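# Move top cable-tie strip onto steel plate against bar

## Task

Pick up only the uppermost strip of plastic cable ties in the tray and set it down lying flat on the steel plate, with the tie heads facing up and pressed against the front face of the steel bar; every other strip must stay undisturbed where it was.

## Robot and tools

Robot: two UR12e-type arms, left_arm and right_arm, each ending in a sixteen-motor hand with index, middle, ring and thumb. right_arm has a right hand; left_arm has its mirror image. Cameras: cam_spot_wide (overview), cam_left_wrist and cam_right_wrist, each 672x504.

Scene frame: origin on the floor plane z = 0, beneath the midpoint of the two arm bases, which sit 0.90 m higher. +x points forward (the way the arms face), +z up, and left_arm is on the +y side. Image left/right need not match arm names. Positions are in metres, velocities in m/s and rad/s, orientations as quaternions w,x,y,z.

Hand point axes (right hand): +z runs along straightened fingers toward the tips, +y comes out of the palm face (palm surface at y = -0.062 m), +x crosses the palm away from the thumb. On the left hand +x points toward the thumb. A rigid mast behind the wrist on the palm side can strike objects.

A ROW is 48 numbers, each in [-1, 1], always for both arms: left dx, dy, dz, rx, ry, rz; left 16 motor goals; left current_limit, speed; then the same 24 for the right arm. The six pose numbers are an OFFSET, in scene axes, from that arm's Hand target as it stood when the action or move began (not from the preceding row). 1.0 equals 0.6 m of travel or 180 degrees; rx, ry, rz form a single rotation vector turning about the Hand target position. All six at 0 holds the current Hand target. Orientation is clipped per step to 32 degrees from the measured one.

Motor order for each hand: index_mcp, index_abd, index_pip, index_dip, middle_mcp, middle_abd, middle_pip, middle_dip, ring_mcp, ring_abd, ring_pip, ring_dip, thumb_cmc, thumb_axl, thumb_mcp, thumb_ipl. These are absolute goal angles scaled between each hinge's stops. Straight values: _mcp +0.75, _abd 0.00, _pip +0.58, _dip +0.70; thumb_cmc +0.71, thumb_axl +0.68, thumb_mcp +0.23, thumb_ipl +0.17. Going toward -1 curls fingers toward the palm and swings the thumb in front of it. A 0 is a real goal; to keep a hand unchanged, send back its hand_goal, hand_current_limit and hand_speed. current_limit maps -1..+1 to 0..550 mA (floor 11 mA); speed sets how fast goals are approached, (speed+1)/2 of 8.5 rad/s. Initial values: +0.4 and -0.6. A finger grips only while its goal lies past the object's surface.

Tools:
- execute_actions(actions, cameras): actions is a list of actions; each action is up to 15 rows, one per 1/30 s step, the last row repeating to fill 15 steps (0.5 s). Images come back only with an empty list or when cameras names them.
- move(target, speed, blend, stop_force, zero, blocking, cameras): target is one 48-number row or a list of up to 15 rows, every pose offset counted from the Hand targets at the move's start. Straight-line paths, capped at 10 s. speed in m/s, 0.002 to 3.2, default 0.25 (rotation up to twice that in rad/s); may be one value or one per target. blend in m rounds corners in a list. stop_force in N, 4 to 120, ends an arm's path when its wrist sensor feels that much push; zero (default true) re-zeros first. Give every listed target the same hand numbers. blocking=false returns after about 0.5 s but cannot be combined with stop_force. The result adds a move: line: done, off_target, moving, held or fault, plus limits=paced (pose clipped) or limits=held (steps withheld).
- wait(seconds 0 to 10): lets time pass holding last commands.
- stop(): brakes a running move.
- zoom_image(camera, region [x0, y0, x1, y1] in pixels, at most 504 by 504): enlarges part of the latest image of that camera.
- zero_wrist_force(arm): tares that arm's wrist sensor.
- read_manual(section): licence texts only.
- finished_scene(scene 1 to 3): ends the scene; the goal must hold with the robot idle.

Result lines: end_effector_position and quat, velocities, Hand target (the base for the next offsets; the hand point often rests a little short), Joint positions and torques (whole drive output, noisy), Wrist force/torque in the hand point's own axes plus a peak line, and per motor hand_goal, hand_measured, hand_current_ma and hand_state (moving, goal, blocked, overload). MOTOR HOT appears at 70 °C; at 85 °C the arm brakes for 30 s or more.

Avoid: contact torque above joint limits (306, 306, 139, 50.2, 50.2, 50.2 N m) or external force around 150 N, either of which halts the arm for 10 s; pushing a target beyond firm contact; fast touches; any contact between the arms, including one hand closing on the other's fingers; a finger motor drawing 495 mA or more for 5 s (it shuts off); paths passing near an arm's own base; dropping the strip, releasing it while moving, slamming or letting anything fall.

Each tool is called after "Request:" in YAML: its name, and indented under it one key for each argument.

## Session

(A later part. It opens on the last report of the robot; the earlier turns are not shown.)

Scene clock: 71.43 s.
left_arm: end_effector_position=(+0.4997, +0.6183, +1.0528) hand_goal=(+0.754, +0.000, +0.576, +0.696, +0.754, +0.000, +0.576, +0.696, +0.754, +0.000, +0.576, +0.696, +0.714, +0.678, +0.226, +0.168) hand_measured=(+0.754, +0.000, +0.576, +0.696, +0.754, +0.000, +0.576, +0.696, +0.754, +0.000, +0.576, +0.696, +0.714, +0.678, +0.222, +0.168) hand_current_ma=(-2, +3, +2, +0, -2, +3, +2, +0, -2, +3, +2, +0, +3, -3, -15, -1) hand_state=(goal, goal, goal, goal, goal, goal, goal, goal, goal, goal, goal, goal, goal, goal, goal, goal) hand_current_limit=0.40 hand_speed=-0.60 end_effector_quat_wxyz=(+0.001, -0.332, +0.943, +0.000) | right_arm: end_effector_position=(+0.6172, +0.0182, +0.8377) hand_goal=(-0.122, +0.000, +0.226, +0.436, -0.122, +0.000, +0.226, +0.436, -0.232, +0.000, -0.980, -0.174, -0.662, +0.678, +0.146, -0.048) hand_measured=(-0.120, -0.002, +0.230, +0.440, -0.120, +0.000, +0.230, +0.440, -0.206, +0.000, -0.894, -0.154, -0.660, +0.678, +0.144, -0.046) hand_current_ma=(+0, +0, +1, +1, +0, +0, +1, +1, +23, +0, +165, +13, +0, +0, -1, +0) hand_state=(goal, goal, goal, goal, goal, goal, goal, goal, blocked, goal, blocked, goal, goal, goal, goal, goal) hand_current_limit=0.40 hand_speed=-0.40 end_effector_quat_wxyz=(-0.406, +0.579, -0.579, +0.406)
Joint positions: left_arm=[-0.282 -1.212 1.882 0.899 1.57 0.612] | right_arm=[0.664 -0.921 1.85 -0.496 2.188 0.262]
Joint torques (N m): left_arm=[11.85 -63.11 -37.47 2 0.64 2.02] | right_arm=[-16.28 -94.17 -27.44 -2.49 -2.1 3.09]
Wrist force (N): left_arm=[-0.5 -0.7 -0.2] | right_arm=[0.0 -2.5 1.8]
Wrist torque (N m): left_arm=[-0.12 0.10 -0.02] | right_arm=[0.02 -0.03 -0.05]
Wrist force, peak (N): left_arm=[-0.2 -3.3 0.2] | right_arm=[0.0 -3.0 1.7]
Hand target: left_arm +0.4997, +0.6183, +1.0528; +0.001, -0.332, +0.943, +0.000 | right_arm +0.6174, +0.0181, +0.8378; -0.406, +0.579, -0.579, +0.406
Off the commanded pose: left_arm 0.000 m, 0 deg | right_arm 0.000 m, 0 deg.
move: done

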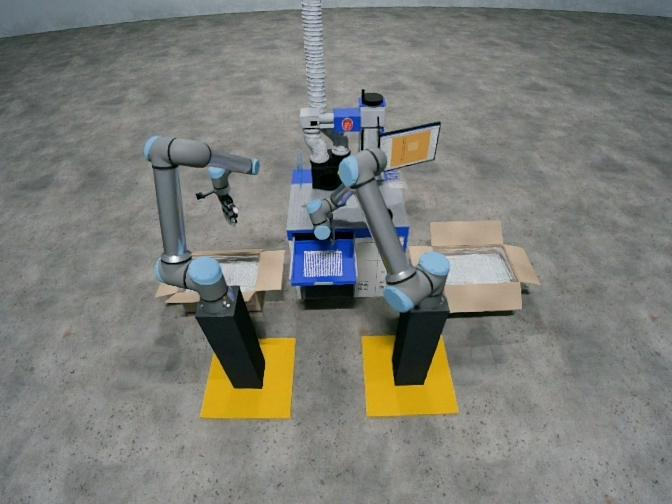

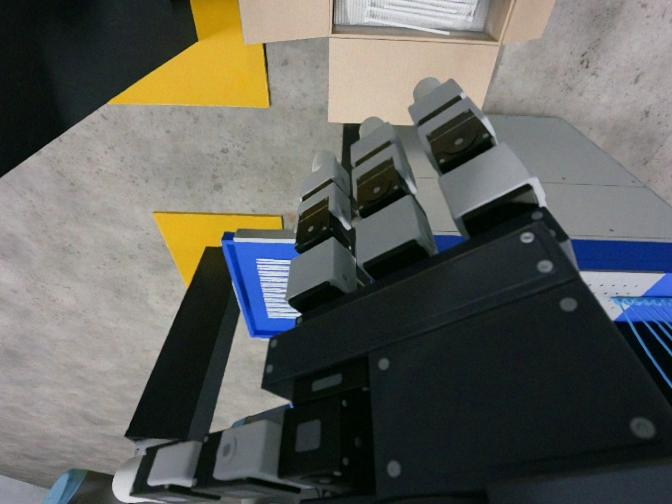

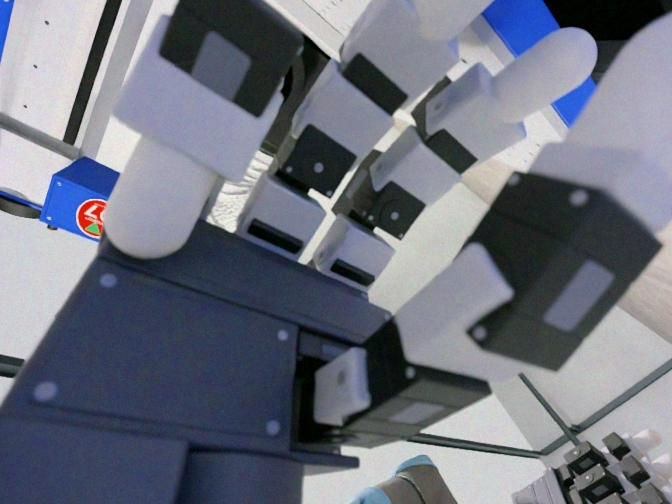

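Request:
move:
  target: [0.267,-0.33,-0.138,0,0,0,0.754,0,0.576,0.696,0.754,0,0.576,0.696,0.754,0,0.576,0.696,0.714,0.678,0.226,0.168,0.4,-0.6,0,0,-0.13,0,0,0,-0.123,0,0.226,0.435,-0.123,0,0.226,0.435,-0.233,0,-0.8,-0.174,-0.663,0.678,0.146,-0.049,0.4,-0.4]
  cameras: ["all"]

Request:
zoom_image:
  camera: "cam_right_wrist"
  region: [380, 0, 672, 220]

Request:
zoom_image:
  camera: "cam_left_wrist"
  region: [120, 140, 320, 340]

Scene clock: 73.33 s.
left_arm: end_effector_position=(+0.6598, +0.4203, +0.9700) hand_goal=(+0.754, +0.000, +0.576, +0.696, +0.754, +0.000, +0.576, +0.696, +0.754, +0.000, +0.576, +0.696, +0.714, +0.678, +0.226, +0.168) hand_measured=(+0.754, +0.000, +0.576, +0.696, +0.754, +0.000, +0.576, +0.696, +0.754, +0.000, +0.576, +0.696, +0.714, +0.678, +0.222, +0.168) hand_current_ma=(-2, +3, +2, +0, -2, +3, +2, +0, -3, +3, +2, +0, +3, -3, -15, -1) hand_state=(goal, goal, goal, goal, goal, goal, goal, goal, goal, goal, goal, goal, goal, goal, goal, goal) hand_current_limit=0.40 hand_speed=-0.60 end_effector_quat_wxyz=(+0.001, -0.332, +0.943, +0.000) | right_arm: end_effector_position=(+0.6174, +0.0182, +0.7598) hand_goal=(-0.122, +0.000, +0.226, +0.436, -0.122, +0.000, +0.226, +0.436, -0.232, +0.000, -0.800, -0.174, -0.662, +0.678, +0.146, -0.048) hand_measured=(-0.116, -0.002, +0.230, +0.440, -0.118, +0.000, +0.230, +0.440, -0.226, +0.000, -0.800, -0.170, -0.660, +0.678, +0.144, -0.046) hand_current_ma=(+2, +0, +1, +1, +1, +0, +1, +1, +2, +0, +0, +1, +0, +0, -1, +0) hand_state=(goal, goal, goal, goal, goal, goal, goal, goal, goal, goal, goal, goal, goal, goal, goal, goal) hand_current_limit=0.40 hand_speed=-0.40 end_effector_quat_wxyz=(-0.406, +0.579, -0.579, +0.406)
Joint positions: left_arm=[-0.477 -0.881 1.51 0.94 1.57 0.416] | right_arm=[0.664 -0.811 1.848 -0.605 2.188 0.262]
Joint torques (N m): left_arm=[10.66 -69.86 -38.18 2.34 -1.03 2.72] | right_arm=[-18.81 -98.2 -17.56 2.24 -2.37 1.9]
Wrist force (N): left_arm=[-0.3 -0.4 -0.6] | right_arm=[-0.1 -3.4 1.7]
Wrist torque (N m): left_arm=[-0.02 0.04 -0.13] | right_arm=[0.02 -0.03 -0.08]
Wrist force, peak (N): left_arm=[-0.7 -2.9 0.8] | right_arm=[0.7 -10.2 -5.1]
Hand target: left_arm +0.6599, +0.4203, +0.9700; +0.001, -0.332, +0.943, +0.000 | right_arm +0.6174, +0.0181, +0.7598; -0.406, +0.579, -0.579, +0.406
Off the commanded pose: left_arm 0.000 m, 0 deg | right_arm 0.000 m, 0 deg.
move: done

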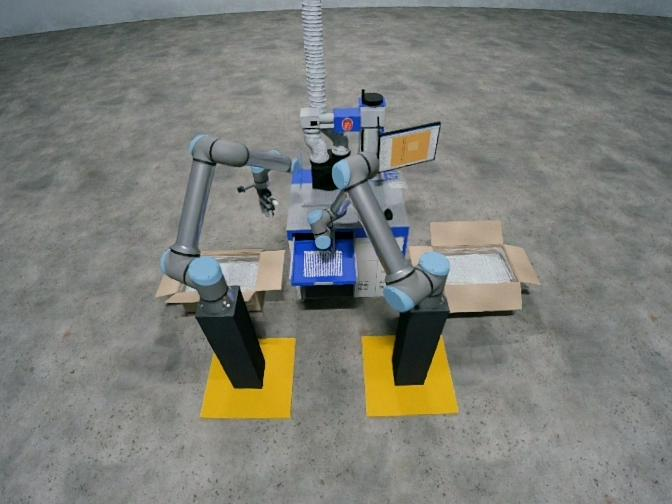

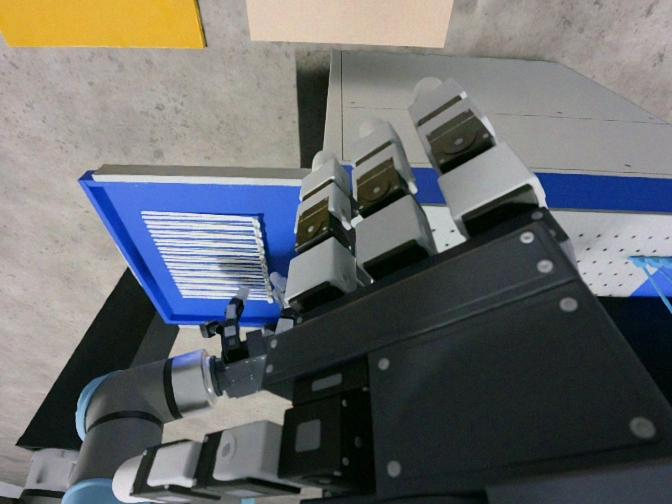

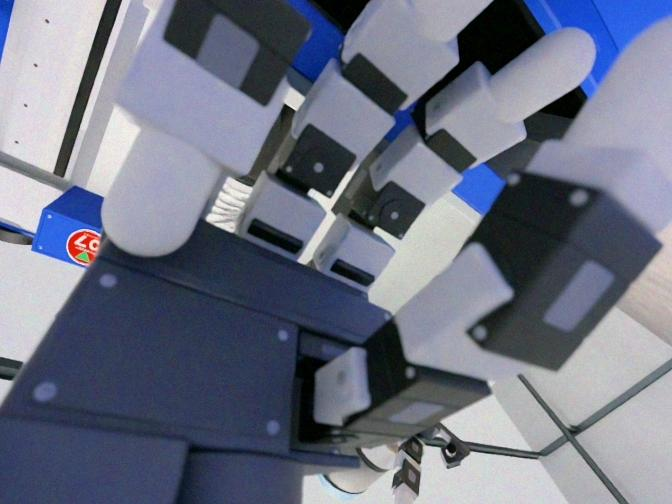

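Scaled by 1.726 from the camera's 672x504 image, which has a finer 960x720 frame.

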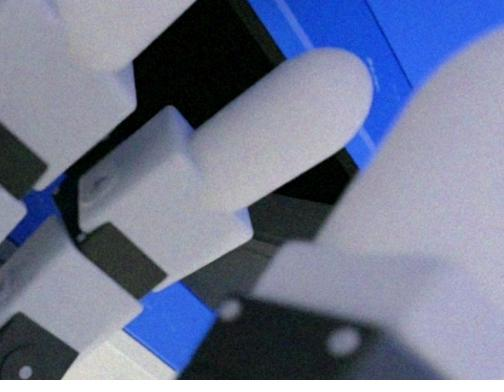

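Scaled by 2.520 from the camera's 672x504 image, which has a finer 960x720 frame.

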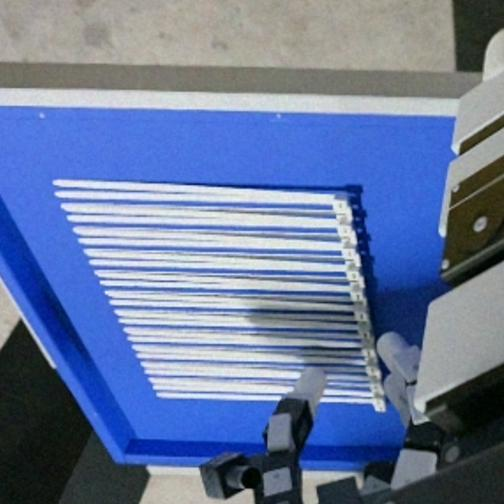

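Request:
move:
  target: [0.1,0,-0.083,0,0,0,0.754,0,0.576,0.696,0.754,0,0.576,0.696,0.754,0,0.576,0.696,0.714,0.678,0.226,0.168,0.4,-0.6,0,0,-0.058,0,0,0,-0.123,0,0.226,0.435,-0.123,0,0.226,0.435,-0.233,0,-0.8,-0.174,-0.663,0.678,0.146,-0.049,0.4,-0.4]
  cameras: ["cam_left_wrist","cam_right_wrist"]
  speed: 0.1

Request:
zoom_image:
  camera: "cam_right_wrist"
  region: [440, 0, 672, 180]

Request:
zoom_image:
  camera: "cam_left_wrist"
  region: [120, 180, 290, 350]

Scene clock: 74.30 s.
left_arm: end_effector_position=(+0.6837, +0.4204, +0.9504) hand_goal=(+0.754, +0.000, +0.576, +0.696, +0.754, +0.000, +0.576, +0.696, +0.754, +0.000, +0.576, +0.696, +0.714, +0.678, +0.226, +0.168) hand_measured=(+0.754, +0.000, +0.576, +0.696, +0.754, +0.000, +0.576, +0.696, +0.754, +0.000, +0.576, +0.696, +0.714, +0.678, +0.222, +0.168) hand_current_ma=(-2, +3, +2, +0, -2, +3, +2, +0, -3, +3, +2, +0, +3, -3, -15, -1) hand_state=(goal, goal, goal, goal, goal, goal, goal, goal, goal, goal, goal, goal, goal, goal, goal, goal) hand_current_limit=0.40 hand_speed=-0.60 end_effector_quat_wxyz=(+0.001, -0.332, +0.943, +0.000) | right_arm: end_effector_position=(+0.6176, +0.0185, +0.7557) hand_goal=(-0.122, +0.000, +0.226, +0.436, -0.122, +0.000, +0.226, +0.436, -0.232, +0.000, -0.800, -0.174, -0.662, +0.678, +0.146, -0.048) hand_measured=(-0.036, -0.002, +0.230, +0.440, -0.038, +0.000, +0.228, +0.440, -0.228, +0.000, -0.800, -0.170, -0.660, +0.678, +0.144, -0.046) hand_current_ma=(+178, +0, +1, +1, +175, +0, +0, +1, +1, +0, +0, +1, +0, +0, -1, +0) hand_state=(blocked, goal, goal, goal, blocked, goal, goal, goal, goal, goal, goal, goal, goal, goal, goal, goal) hand_current_limit=0.40 hand_speed=-0.40 end_effector_quat_wxyz=(-0.406, +0.579, -0.579, +0.406)
Joint positions: left_arm=[-0.463 -0.831 1.458 0.941 1.57 0.431] | right_arm=[0.664 -0.804 1.847 -0.611 2.188 0.262]
Joint torques (N m): left_arm=[-14.13 -88.14 -25.49 6.25 0.04 -3.11] | right_arm=[1.31 -76.02 -20.64 0.16 0.39 0.14]
Wrist force (N): left_arm=[-0.3 -0.6 0.0] | right_arm=[2.4 -24.0 -12.2]
Wrist torque (N m): left_arm=[-0.10 0.05 -0.11] | right_arm=[1.42 0.13 0.00]
Wrist force, peak (N): left_arm=[-1.3 -1.0 0.9] | right_arm=[2.5 -95.1 -106.7]
Hand target: left_arm +0.6836, +0.4203, +0.9503; +0.001, -0.332, +0.943, +0.000 (not the last commanded pose) | right_arm +0.6176, +0.0185, +0.7557; -0.406, +0.579, -0.579, +0.406 (not the last commanded pose)
Off the commanded pose: left_arm 0.047 m, 0 deg | right_arm 0.031 m, 0 deg.
FORCE FAULT: contact force on the right arm reached its limit, and that arm stopped. The contact can be on any part of that arm, not only on its tool. That arm's remaining commands of this call were not run. That arm is still stopped at the end of this call. That arm stays stopped for about 10 more seconds. Until then a move that you send moves the other arm only, and its call returns only when the move has ended. Once the stop has ended, the next robot result says so. If the stop ends while you think or write, that arm runs what you send next, counted from a new Hand target: where the arm stands when the stop ends. While its stop runs, that arm, its gripper or tool too, takes no new command. Until it ends, the stop uses up actions while you think or wait. An arm that is not stopped still takes commands.
move: fault (right_arm), off_target (left_arm; braked at the fault stop of right_arm)
Images, in order (width x height): cam_left_wrist 672x504, cam_right_wrist 672x504.

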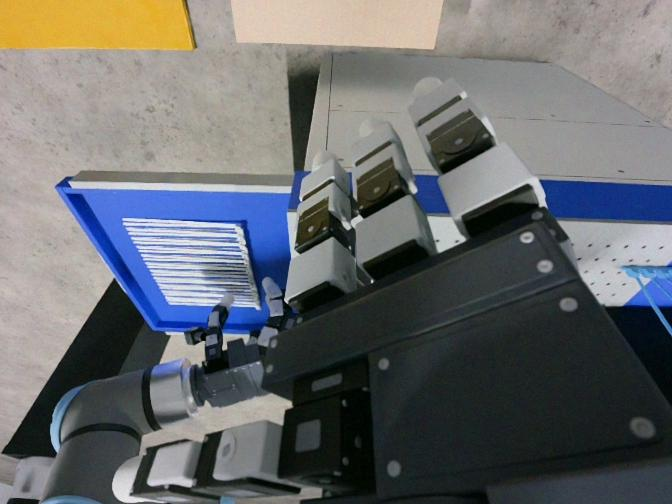

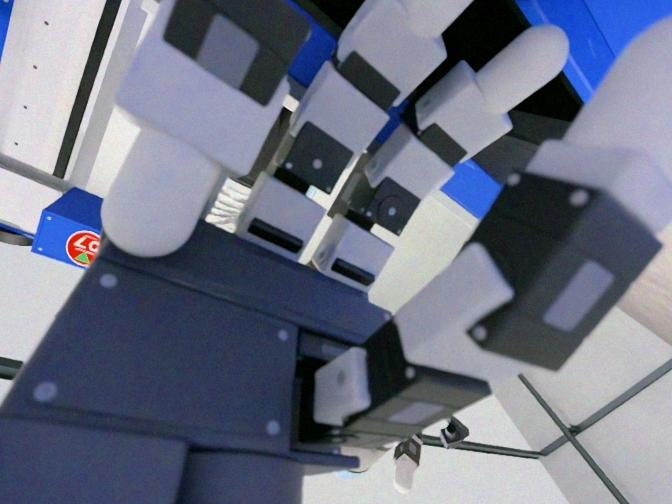

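Scaled by 2.172 from the camera's 672x504 image, which has a finer 960x720 frame.

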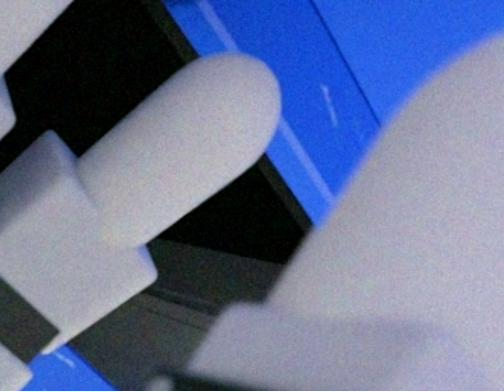

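Scaled by 2.965 from the camera's 672x504 image, which has a finer 960x720 frame.

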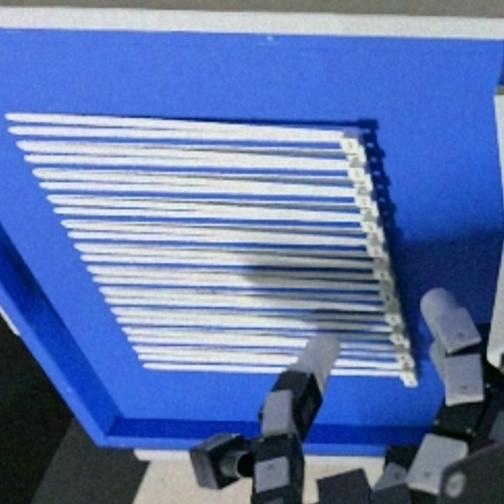

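Request:
wait:
  seconds: 8

Scene clock: 84.83 s.
left_arm: end_effector_position=(+0.6836, +0.4203, +0.9503) hand_goal=(+0.754, +0.000, +0.576, +0.696, +0.754, +0.000, +0.576, +0.696, +0.754, +0.000, +0.576, +0.696, +0.714, +0.678, +0.226, +0.168) hand_measured=(+0.754, +0.000, +0.576, +0.696, +0.754, +0.000, +0.576, +0.696, +0.754, +0.000, +0.576, +0.696, +0.714, +0.678, +0.222, +0.168) hand_current_ma=(-2, +3, +2, +0, -2, +3, +2, +0, -3, +3, +2, +0, +3, -3, -15, -1) hand_state=(goal, goal, goal, goal, goal, goal, goal, goal, goal, goal, goal, goal, goal, goal, goal, goal) hand_current_limit=0.40 hand_speed=-0.60 end_effector_quat_wxyz=(+0.001, -0.332, +0.943, +0.000) | right_arm: end_effector_position=(+0.6176, +0.0185, +0.7557) hand_goal=(-0.122, +0.000, +0.226, +0.436, -0.122, +0.000, +0.226, +0.436, -0.232, +0.000, -0.800, -0.174, -0.662, +0.678, +0.146, -0.048) hand_measured=(-0.036, -0.002, +0.230, +0.440, -0.038, +0.000, +0.228, +0.440, -0.228, +0.000, -0.800, -0.170, -0.660, +0.678, +0.144, -0.046) hand_current_ma=(+178, +0, +1, +1, +175, +0, +0, +1, +1, +0, +0, +1, +0, +0, -1, +0) hand_state=(blocked, goal, goal, goal, blocked, goal, goal, goal, goal, goal, goal, goal, goal, goal, goal, goal) hand_current_limit=0.40 hand_speed=-0.40 end_effector_quat_wxyz=(-0.406, +0.579, -0.579, +0.406)
Joint positions: left_arm=[-0.463 -0.831 1.459 0.941 1.57 0.43] | right_arm=[0.664 -0.804 1.847 -0.611 2.188 0.262]
Joint torques (N m): left_arm=[-13.45 -74.57 -25.34 2.39 0.85 -3.59] | right_arm=[0.83 -76.46 -20 0.14 0.61 0.34]
Wrist force (N): left_arm=[-0.4 -0.4 -0.2] | right_arm=[2.6 -24.3 -12.0]
Wrist torque (N m): left_arm=[-0.06 0.05 -0.09] | right_arm=[1.37 0.09 0.00]
Wrist force, peak (N): left_arm=[-0.5 -0.8 0.2] | right_arm=[2.5 -24.4 -12.5]
Hand target: left_arm +0.6836, +0.4203, +0.9503; +0.001, -0.332, +0.943, +0.000 (not the last commanded pose) | right_arm +0.6176, +0.0185, +0.7557; -0.406, +0.579, -0.579, +0.406 (not the last commanded pose)
Off the commanded pose: left_arm 0.047 m, 0 deg | right_arm 0.031 m, 0 deg.
FORCE FAULT, CONTINUED: the right arm's stop, for the force fault that an earlier result reported, is over. The rest of the stop counts as 19 of the actions that you can send in this scene. During its stop the right arm's controller moved it back a little. That arm's target is now where it stood when the stop ended, not its last command. That arm accepts commands again.
wait: 8.00 s; at rest from the start

Request:
move:
  target:
    - [0,0,0,0,0,0,0.754,0,0.576,0.696,0.754,0,0.576,0.696,0.754,0,0.576,0.696,0.714,0.678,0.226,0.168,0.4,-0.6,0,0,0.12,0,0,0,-0.274,0,0.402,0.522,-0.274,0,0.402,0.522,-0.37,0,-0.8,-0.174,-0.663,0.678,0.157,-0.038,0.4,-0.4]
    - [0,0,0,0,0,0,0.754,0,0.576,0.696,0.754,0,0.576,0.696,0.754,0,0.576,0.696,0.714,0.678,0.226,0.168,0.4,-0.6,-0.0075,-0.001,0.073,0,-0.0556,0,-0.274,0,0.402,0.522,-0.274,0,0.402,0.522,-0.37,0,-0.8,-0.174,-0.663,0.678,0.157,-0.038,0.4,-0.4]
  cameras: ["cam_left_wrist","cam_right_wrist"]
  speed: 0.15

Request:
zoom_image:
  camera: "cam_left_wrist"
  region: [120, 180, 290, 350]

Scene clock: 87.03 s.
left_arm: end_effector_position=(+0.6836, +0.4203, +0.9503) hand_goal=(+0.754, +0.000, +0.576, +0.696, +0.754, +0.000, +0.576, +0.696, +0.754, +0.000, +0.576, +0.696, +0.714, +0.678, +0.226, +0.168) hand_measured=(+0.754, +0.000, +0.576, +0.696, +0.754, +0.000, +0.576, +0.696, +0.754, +0.000, +0.576, +0.696, +0.714, +0.678, +0.222, +0.168) hand_current_ma=(-2, +3, +2, +0, -2, +3, +2, +0, -3, +3, +2, +0, +3, -3, -15, -1) hand_state=(goal, goal, goal, goal, goal, goal, goal, goal, goal, goal, goal, goal, goal, goal, goal, goal) hand_current_limit=0.40 hand_speed=-0.60 end_effector_quat_wxyz=(+0.001, -0.332, +0.943, +0.000) | right_arm: end_effector_position=(+0.6130, +0.0179, +0.7993) hand_goal=(-0.274, +0.000, +0.402, +0.522, -0.274, +0.000, +0.402, +0.522, -0.370, +0.000, -0.800, -0.174, -0.662, +0.678, +0.158, -0.038) hand_measured=(-0.274, -0.002, +0.400, +0.520, -0.274, +0.000, +0.400, +0.520, -0.324, +0.000, -0.786, -0.172, -0.660, +0.678, +0.156, -0.040) hand_current_ma=(+0, +0, +0, +0, +0, +0, +0, +0, +64, +0, +7, +0, +0, +0, +0, +0) hand_state=(goal, goal, goal, goal, goal, goal, goal, goal, blocked, goal, goal, goal, goal, goal, goal, goal) hand_current_limit=0.40 hand_speed=-0.40 end_effector_quat_wxyz=(-0.455, +0.541, -0.542, +0.455)
Joint positions: left_arm=[-0.463 -0.831 1.459 0.941 1.57 0.43] | right_arm=[0.692 -0.861 1.937 -0.852 2.25 0.143]
Joint torques (N m): left_arm=[-15.3 -76.83 -25.93 2.49 1.1 -3.62] | right_arm=[-14.98 -94.94 -24.81 -3.34 -2.79 4.06]
Wrist force (N): left_arm=[-0.4 -0.7 -0.2] | right_arm=[-0.3 -3.1 2.3]
Wrist torque (N m): left_arm=[-0.09 0.05 -0.08] | right_arm=[-0.08 0.00 -0.09]
Wrist force, peak (N): left_arm=[-0.4 -0.7 -0.2] | right_arm=[2.6 -23.6 -11.8]
Hand target: left_arm +0.6836, +0.4203, +0.9503; +0.001, -0.332, +0.943, +0.000 | right_arm +0.6131, +0.0179, +0.7995; -0.455, +0.541, -0.542, +0.455
Off the commanded pose: left_arm 0.000 m, 0 deg | right_arm 0.000 m, 0 deg.
move: done
Images, in order (width x height): cam_left_wrist 672x504, cam_right_wrist 672x504.

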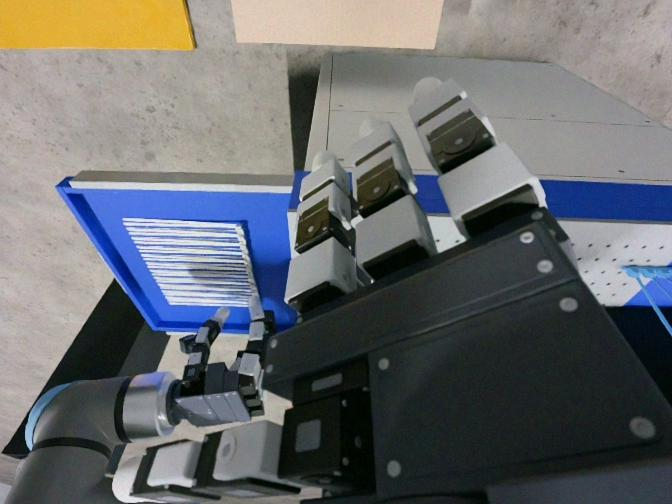

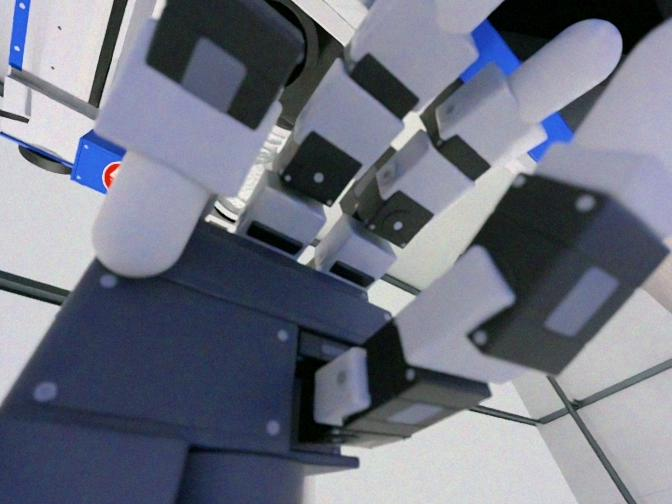

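Scaled by 2.965 from the camera's 672x504 image, which has a finer 960x720 frame.

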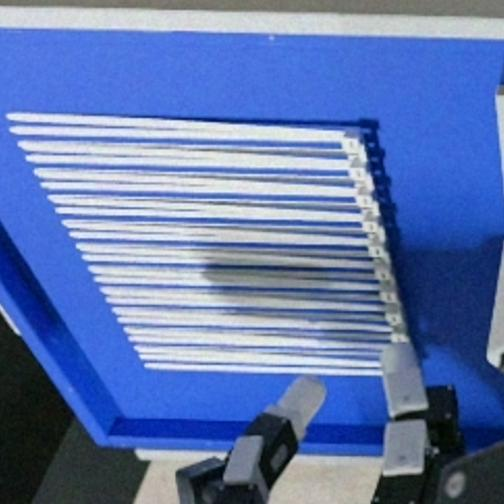

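Request:
move:
  target: [0,0,0,0,0,0,0.754,0,0.576,0.696,0.754,0,0.576,0.696,0.754,0,0.576,0.696,0.714,0.678,0.226,0.168,0.4,-0.6,0,0,-0.1075,0,0,0,-0.274,0,0.402,0.522,-0.274,0,0.402,0.522,-0.3,0,-0.8,-0.174,-0.663,0.678,0.157,-0.038,0.4,-0.4]
  cameras: ["cam_left_wrist","cam_right_wrist"]
  speed: 0.04
  stop_force: 8

Request:
zoom_image:
  camera: "cam_left_wrist"
  region: [190, 200, 310, 320]

Request:
zoom_image:
  camera: "cam_right_wrist"
  region: [440, 0, 672, 180]

Scene clock: 89.83 s.
left_arm: end_effector_position=(+0.6836, +0.4203, +0.9503) hand_goal=(+0.754, +0.000, +0.576, +0.696, +0.754, +0.000, +0.576, +0.696, +0.754, +0.000, +0.576, +0.696, +0.714, +0.678, +0.226, +0.168) hand_measured=(+0.754, +0.000, +0.576, +0.696, +0.754, +0.000, +0.576, +0.696, +0.754, +0.000, +0.576, +0.696, +0.714, +0.678, +0.222, +0.168) hand_current_ma=(-2, +3, +2, +0, -2, +3, +2, +0, -3, +3, +2, +0, +3, -3, -15, -1) hand_state=(goal, goal, goal, goal, goal, goal, goal, goal, goal, goal, goal, goal, goal, goal, goal, goal) hand_current_limit=0.40 hand_speed=-0.60 end_effector_quat_wxyz=(+0.001, -0.332, +0.943, +0.000) | right_arm: end_effector_position=(+0.6131, +0.0179, +0.7350) hand_goal=(-0.274, +0.000, +0.402, +0.522, -0.274, +0.000, +0.402, +0.522, -0.300, +0.000, -0.800, -0.174, -0.662, +0.678, +0.158, -0.038) hand_measured=(-0.274, -0.002, +0.400, +0.520, -0.274, +0.000, +0.400, +0.520, -0.298, +0.000, -0.792, -0.172, -0.660, +0.678, +0.156, -0.040) hand_current_ma=(+0, +0, +0, +0, +0, +0, +0, +0, +0, +0, +3, +0, +0, +0, +0, +0) hand_state=(goal, goal, goal, goal, goal, goal, goal, goal, goal, goal, goal, goal, goal, goal, goal, goal) hand_current_limit=0.40 hand_speed=-0.40 end_effector_quat_wxyz=(-0.455, +0.541, -0.542, +0.455)
Joint positions: left_arm=[-0.463 -0.831 1.459 0.941 1.57 0.43] | right_arm=[0.692 -0.76 1.923 -0.939 2.25 0.143]
Joint torques (N m): left_arm=[-13.98 -77.58 -26.17 2.45 0.72 -3.65] | right_arm=[-19.15 -96.73 -11.81 1.44 -2.18 1.4]
Wrist force (N): left_arm=[-0.3 -0.8 0.0] | right_arm=[-0.1 -3.1 2.2]
Wrist torque (N m): left_arm=[-0.12 0.04 -0.07] | right_arm=[-0.08 0.00 -0.07]
Wrist force, peak (N): left_arm=[-0.2 -0.9 0.1] | right_arm=[-0.2 -4.0 2.2]
Hand target: left_arm +0.6836, +0.4203, +0.9503; +0.001, -0.332, +0.943, +0.000 | right_arm +0.6131, +0.0179, +0.7350; -0.455, +0.541, -0.542, +0.455
Off the commanded pose: left_arm 0.000 m, 0 deg | right_arm 0.000 m, 0 deg.
move: done
Images, in order (width x height): cam_left_wrist 672x504, cam_right_wrist 672x504.

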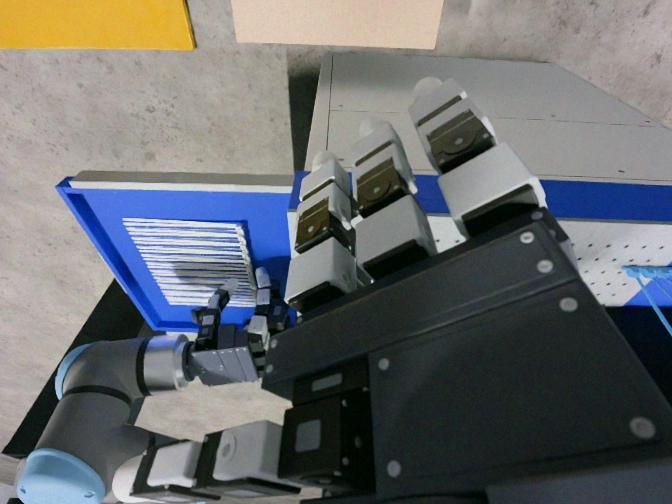

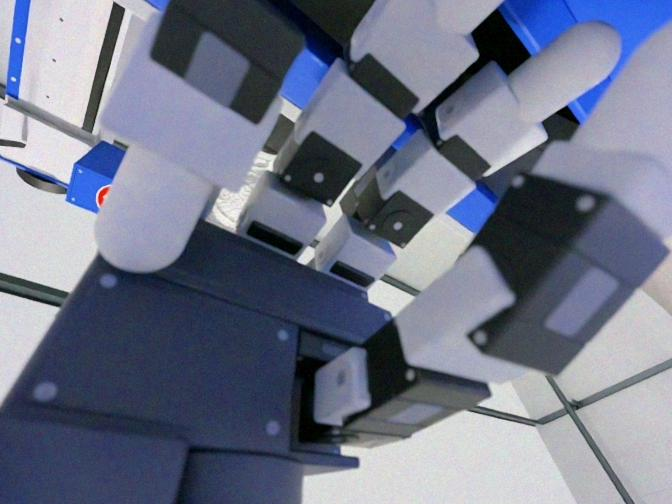

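Scaled by 4.200 from the camera's 672x504 image, which has a finer 960x720 frame.

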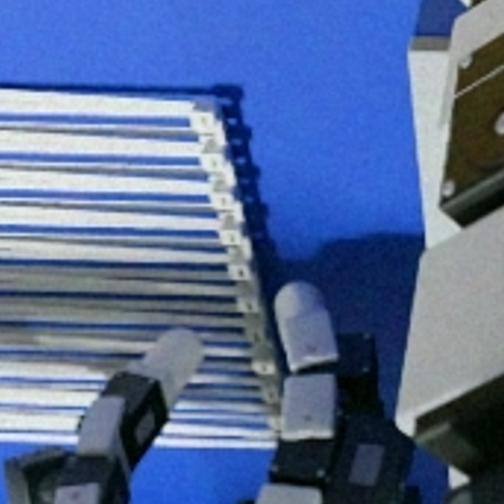

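Scaled by 2.172 from the camera's 672x504 image, which has a finer 960x720 frame.

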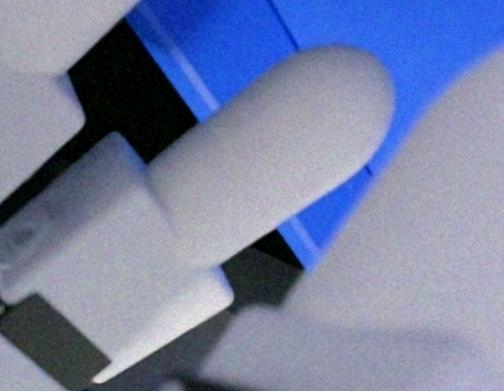

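Request:
move:
  target: [0,0,0,0,0,0,0.754,0,0.576,0.696,0.754,0,0.576,0.696,0.754,0,0.576,0.696,0.714,0.678,0.226,0.168,0.4,-0.6,0,0,-0.0275,0,0,0,-0.274,0,0.402,0.522,-0.274,0,0.402,0.522,-0.3,0,-0.8,-0.174,-0.663,0.678,0.157,-0.038,0.4,-0.4]
  cameras: ["cam_left_wrist","cam_right_wrist"]
  speed: 0.01
  stop_force: 4

Request:
zoom_image:
  camera: "cam_left_wrist"
  region: [190, 200, 310, 320]

Request:
zoom_image:
  camera: "cam_right_wrist"
  region: [440, 0, 672, 180]

Scene clock: 92.33 s.
left_arm: end_effector_position=(+0.6836, +0.4203, +0.9503) hand_goal=(+0.754, +0.000, +0.576, +0.696, +0.754, +0.000, +0.576, +0.696, +0.754, +0.000, +0.576, +0.696, +0.714, +0.678, +0.226, +0.168) hand_measured=(+0.754, +0.000, +0.576, +0.696, +0.754, +0.000, +0.576, +0.696, +0.754, +0.000, +0.576, +0.696, +0.714, +0.678, +0.222, +0.168) hand_current_ma=(-2, +3, +2, +0, -2, +3, +2, +0, -3, +3, +2, +0, +3, -3, -15, -1) hand_state=(goal, goal, goal, goal, goal, goal, goal, goal, goal, goal, goal, goal, goal, goal, goal, goal) hand_current_limit=0.40 hand_speed=-0.60 end_effector_quat_wxyz=(+0.001, -0.332, +0.943, +0.000) | right_arm: end_effector_position=(+0.6131, +0.0179, +0.7184) hand_goal=(-0.274, +0.000, +0.402, +0.522, -0.274, +0.000, +0.402, +0.522, -0.300, +0.000, -0.800, -0.174, -0.662, +0.678, +0.158, -0.038) hand_measured=(-0.274, -0.002, +0.400, +0.520, -0.274, +0.000, +0.400, +0.520, -0.298, +0.000, -0.792, -0.172, -0.660, +0.678, +0.156, -0.040) hand_current_ma=(+0, +0, +0, +0, +0, +0, +0, +0, +0, +0, +3, +0, +0, +0, +0, +0) hand_state=(goal, goal, goal, goal, goal, goal, goal, goal, goal, goal, goal, goal, goal, goal, goal, goal) hand_current_limit=0.40 hand_speed=-0.40 end_effector_quat_wxyz=(-0.455, +0.541, -0.542, +0.455)
Joint positions: left_arm=[-0.463 -0.831 1.459 0.941 1.57 0.43] | right_arm=[0.692 -0.733 1.918 -0.96 2.25 0.143]
Joint torques (N m): left_arm=[-12.98 -77.56 -25.98 2.67 0.74 -3.88] | right_arm=[-11.8 -97.52 -19.14 1.18 -1.26 -0.86]
Wrist force (N): left_arm=[-0.4 -0.3 0.0] | right_arm=[0.0 -2.9 2.2]
Wrist torque (N m): left_arm=[-0.05 0.05 -0.09] | right_arm=[-0.05 0.00 -0.05]
Wrist force, peak (N): left_arm=[-0.5 -0.7 -0.5] | right_arm=[0.0 -3.3 2.3]
Hand target: left_arm +0.6836, +0.4203, +0.9503; +0.001, -0.332, +0.943, +0.000 | right_arm +0.6131, +0.0179, +0.7185; -0.455, +0.541, -0.542, +0.455
Off the commanded pose: left_arm 0.000 m, 0 deg | right_arm 0.000 m, 0 deg.
move: done
Images, in order (width x height): cam_left_wrist 672x504, cam_right_wrist 672x504.

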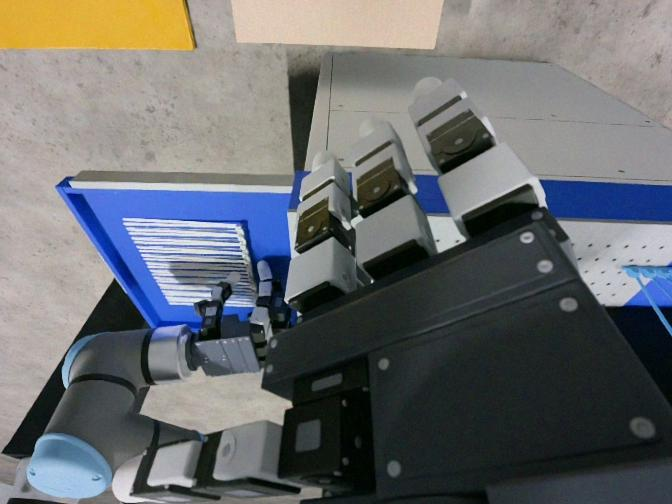

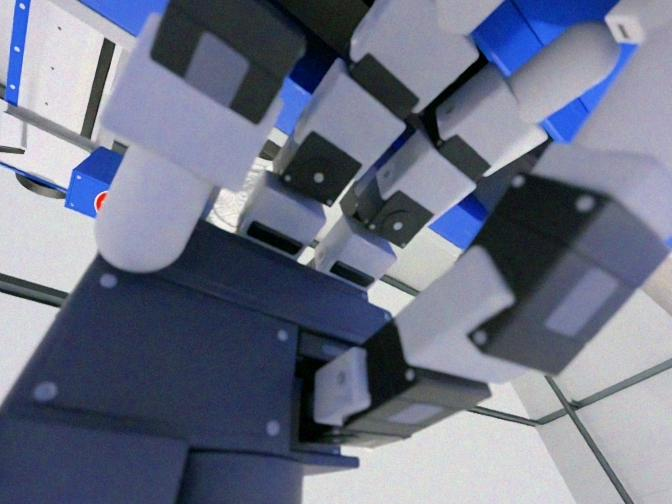

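Scaled by 4.200 from the camera's 672x504 image, which has a finer 960x720 frame.

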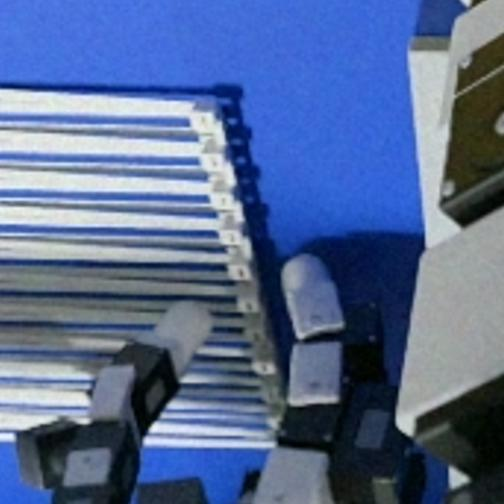

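Scaled by 2.172 from the camera's 672x504 image, which has a finer 960x720 frame.

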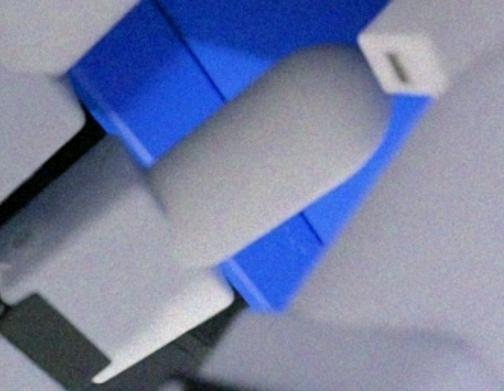

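Request:
zoom_image:
  camera: "cam_right_wrist"
  region: [560, 0, 672, 90]

Request:
zoom_image:
  camera: "cam_left_wrist"
  region: [225, 215, 275, 310]

Scaled by 4.500 from the camera's 672x504 image, which has a finer 960x720 frame.

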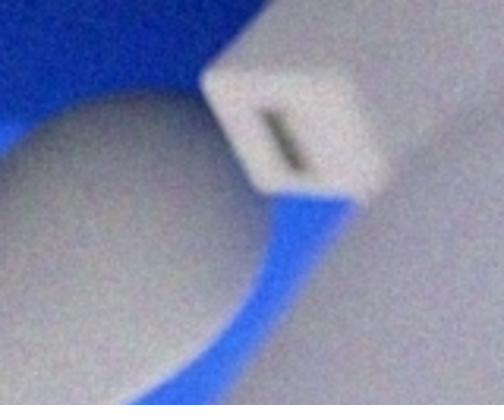

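Scaled by 5.305 from the camera's 672x504 image, which has a finer 960x720 frame.

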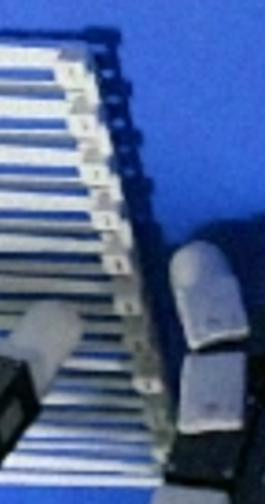

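Request:
execute_actions:
  actions: []

Scene clock: 93.87 s.
left_arm: end_effector_position=(+0.6836, +0.4203, +0.9503) hand_goal=(+0.754, +0.000, +0.576, +0.696, +0.754, +0.000, +0.576, +0.696, +0.754, +0.000, +0.576, +0.696, +0.714, +0.678, +0.226, +0.168) hand_measured=(+0.754, +0.000, +0.576, +0.696, +0.754, +0.000, +0.576, +0.696, +0.754, +0.000, +0.576, +0.696, +0.714, +0.678, +0.222, +0.168) hand_current_ma=(-2, +3, +2, +0, -2, +3, +2, +0, -3, +3, +2, +0, +3, -3, -15, -1) hand_state=(goal, goal, goal, goal, goal, goal, goal, goal, goal, goal, goal, goal, goal, goal, goal, goal) hand_current_limit=0.40 hand_speed=-0.60 end_effector_quat_wxyz=(+0.001, -0.332, +0.943, +0.000) | right_arm: end_effector_position=(+0.6131, +0.0179, +0.7185) hand_goal=(-0.274, +0.000, +0.402, +0.522, -0.274, +0.000, +0.402, +0.522, -0.300, +0.000, -0.800, -0.174, -0.662, +0.678, +0.158, -0.038) hand_measured=(-0.274, -0.002, +0.400, +0.520, -0.274, +0.000, +0.400, +0.520, -0.298, +0.000, -0.792, -0.172, -0.660, +0.678, +0.156, -0.040) hand_current_ma=(+0, +0, +0, +0, +0, +0, +0, +0, +0, +0, +3, +0, +0, +0, +0, +0) hand_state=(goal, goal, goal, goal, goal, goal, goal, goal, goal, goal, goal, goal, goal, goal, goal, goal) hand_current_limit=0.40 hand_speed=-0.40 end_effector_quat_wxyz=(-0.455, +0.541, -0.542, +0.455)
Joint positions: left_arm=[-0.463 -0.831 1.459 0.941 1.57 0.43] | right_arm=[0.692 -0.734 1.918 -0.96 2.25 0.143]
Joint velocities: within noise
Joint torques (N m): left_arm=[-15.05 -79.23 -26.4 2.66 0.73 -3.6] | right_arm=[-10.34 -97.86 -12.58 1.37 -1.43 -1.12]
Motor temperatures (°C): left_arm=[33 31 28 33 45 31] | right_arm=[41 34 25 45 42 43]
Wrist force (N): left_arm=[-0.3 -0.4 -0.2] | right_arm=[0.1 -2.9 2.6]
Wrist torque (N m): left_arm=[-0.05 0.03 -0.08] | right_arm=[-0.08 -0.03 -0.04]
Wrist force, peak (N): left_arm=[-0.5 -0.7 -0.2] | right_arm=[0.2 -3.1 2.5]
Hand target: left_arm +0.6836, +0.4203, +0.9503; +0.001, -0.332, +0.943, +0.000 | right_arm +0.6131, +0.0179, +0.7185; -0.455, +0.541, -0.542, +0.455
Off the commanded pose: left_arm 0.000 m, 0 deg | right_arm 0.000 m, 0 deg.

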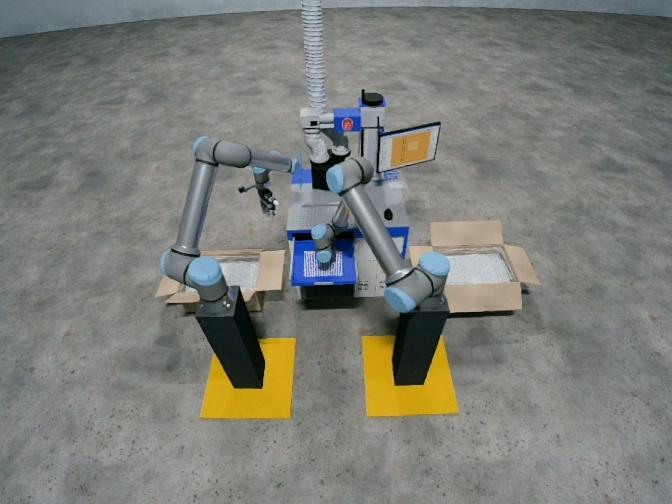

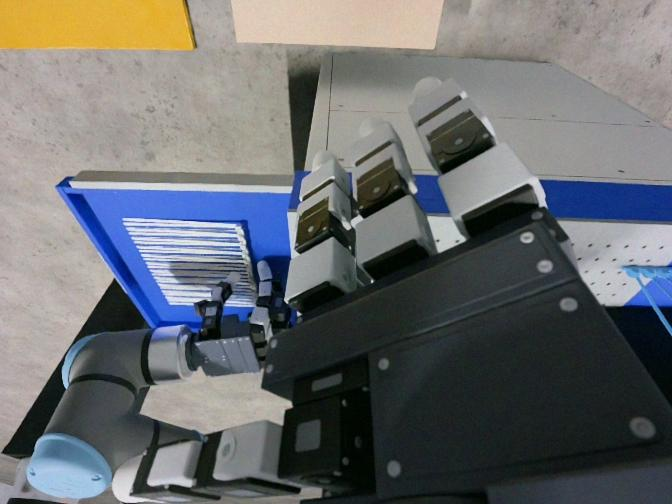

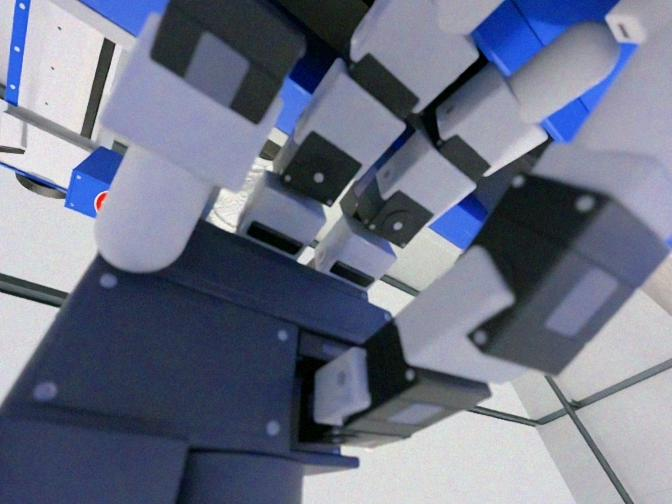

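Request:
zoom_image:
  camera: "cam_left_wrist"
  region: [180, 200, 320, 320]

Request:
zoom_image:
  camera: "cam_right_wrist"
  region: [552, 0, 672, 90]

Scaled by 3.600 from the camera's 672x504 image, which has a finer 960x720 frame.

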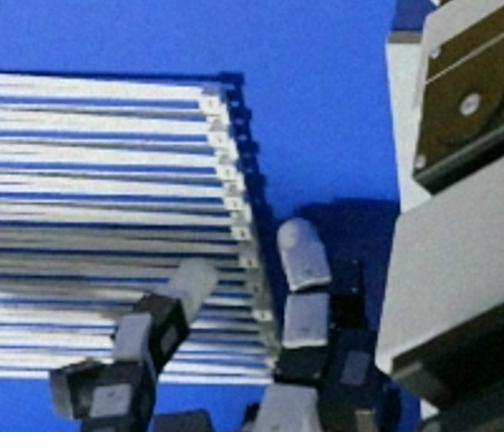

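Scaled by 4.200 from the camera's 672x504 image, which has a finer 960x720 frame.

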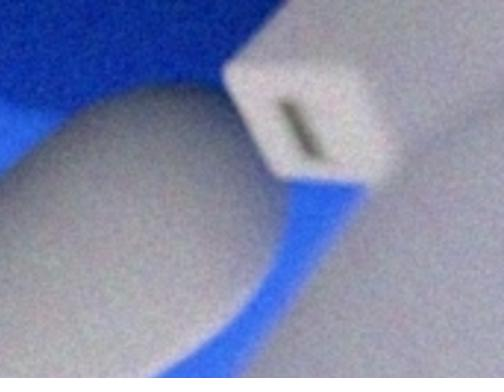

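Request:
zoom_image:
  camera: "cam_left_wrist"
  region: [220, 220, 290, 310]

Scaled by 5.600 from the camera's 672x504 image, which has a finer 960x720 frame.

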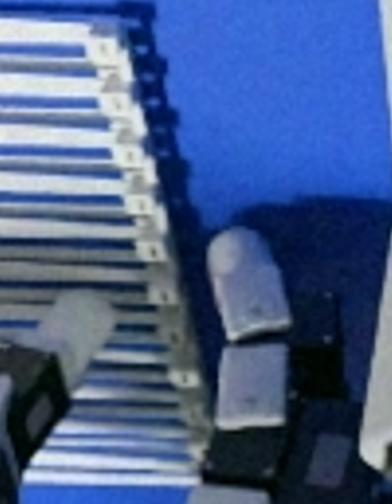

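Request:
move:
  target: [0,0,0,0,0,0,0.754,0,0.576,0.696,0.754,0,0.576,0.696,0.754,0,0.576,0.696,0.714,0.678,0.226,0.168,0.4,-0.6, 0,0.01,0,0,0,0,-0.274,0,0.402,0.522,-0.274,0,0.402,0.522,-0.3,0,-0.8,-0.174,-0.662,0.678,0.158,-0.038,0.4,-0.4]
  speed: 0.04
  cameras: ["cam_left_wrist","cam_right_wrist"]

Request:
zoom_image:
  camera: "cam_left_wrist"
  region: [220, 220, 290, 310]

Request:
zoom_image:
  camera: "cam_right_wrist"
  region: [552, 0, 672, 90]

Scene clock: 95.57 s.
left_arm: end_effector_position=(+0.6836, +0.4203, +0.9503) hand_goal=(+0.754, +0.000, +0.576, +0.696, +0.754, +0.000, +0.576, +0.696, +0.754, +0.000, +0.576, +0.696, +0.714, +0.678, +0.226, +0.168) hand_measured=(+0.754, +0.000, +0.576, +0.696, +0.754, +0.000, +0.576, +0.696, +0.754, +0.000, +0.576, +0.696, +0.714, +0.678, +0.222, +0.168) hand_current_ma=(-2, +3, +2, +0, -2, +3, +2, +0, -3, +3, +2, +0, +3, -3, -15, -1) hand_state=(goal, goal, goal, goal, goal, goal, goal, goal, goal, goal, goal, goal, goal, goal, goal, goal) hand_current_limit=0.40 hand_speed=-0.60 end_effector_quat_wxyz=(+0.001, -0.332, +0.943, +0.000) | right_arm: end_effector_position=(+0.6131, +0.0240, +0.7185) hand_goal=(-0.274, +0.000, +0.402, +0.522, -0.274, +0.000, +0.402, +0.522, -0.300, +0.000, -0.800, -0.174, -0.662, +0.678, +0.158, -0.038) hand_measured=(-0.274, -0.002, +0.400, +0.520, -0.274, +0.000, +0.400, +0.520, -0.298, +0.000, -0.792, -0.172, -0.660, +0.678, +0.156, -0.040) hand_current_ma=(+0, +0, +0, +0, +0, +0, +0, +0, +0, +0, +3, +0, +0, +0, +0, +0) hand_state=(goal, goal, goal, goal, goal, goal, goal, goal, goal, goal, goal, goal, goal, goal, goal, goal) hand_current_limit=0.40 hand_speed=-0.40 end_effector_quat_wxyz=(-0.455, +0.541, -0.542, +0.455)
Joint positions: left_arm=[-0.463 -0.831 1.459 0.941 1.57 0.43] | right_arm=[0.699 -0.73 1.907 -0.952 2.257 0.145]
Joint torques (N m): left_arm=[-15.94 -81.75 -26.3 2.68 0.75 -3.53] | right_arm=[0.29 -73.57 -12.74 -0.9 1.41 3.31]
Wrist force (N): left_arm=[-0.6 -0.7 -0.5] | right_arm=[0.2 -2.9 2.2]
Wrist torque (N m): left_arm=[-0.06 0.06 -0.09] | right_arm=[-0.06 -0.03 -0.03]
Wrist force, peak (N): left_arm=[-0.6 -0.7 -0.5] | right_arm=[0.2 -3.5 2.6]
Hand target: left_arm +0.6836, +0.4203, +0.9503; +0.001, -0.332, +0.943, +0.000 | right_arm +0.6131, +0.0239, +0.7185; -0.455, +0.541, -0.542, +0.455
Off the commanded pose: left_arm 0.000 m, 0 deg | right_arm 0.000 m, 0 deg.
move: done
Images, in order (width x height): cam_left_wrist 672x504, cam_right_wrist 672x504.

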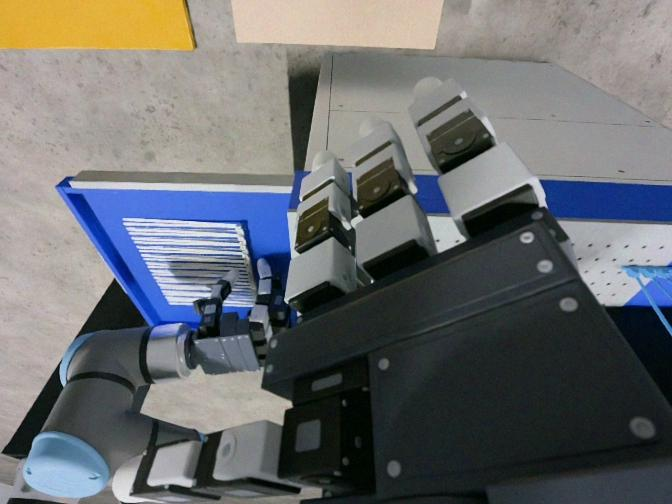

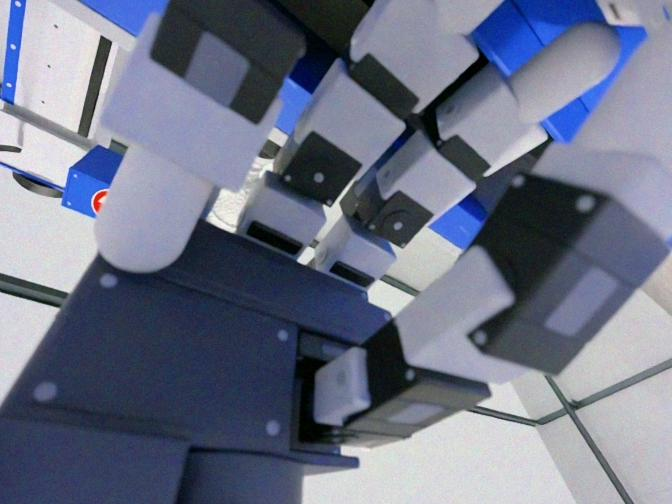

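Scaled by 5.600 from the camera's 672x504 image, which has a finer 960x720 frame.

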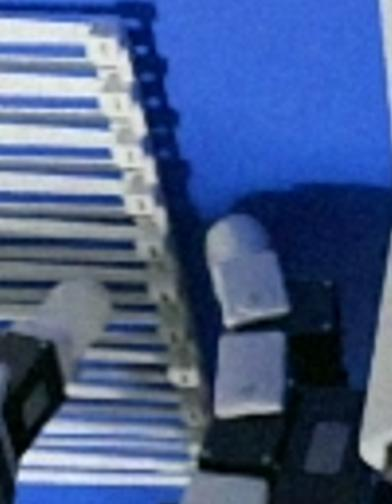

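Scaled by 4.200 from the camera's 672x504 image, which has a finer 960x720 frame.

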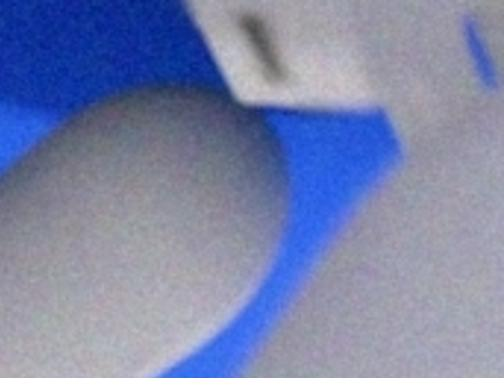

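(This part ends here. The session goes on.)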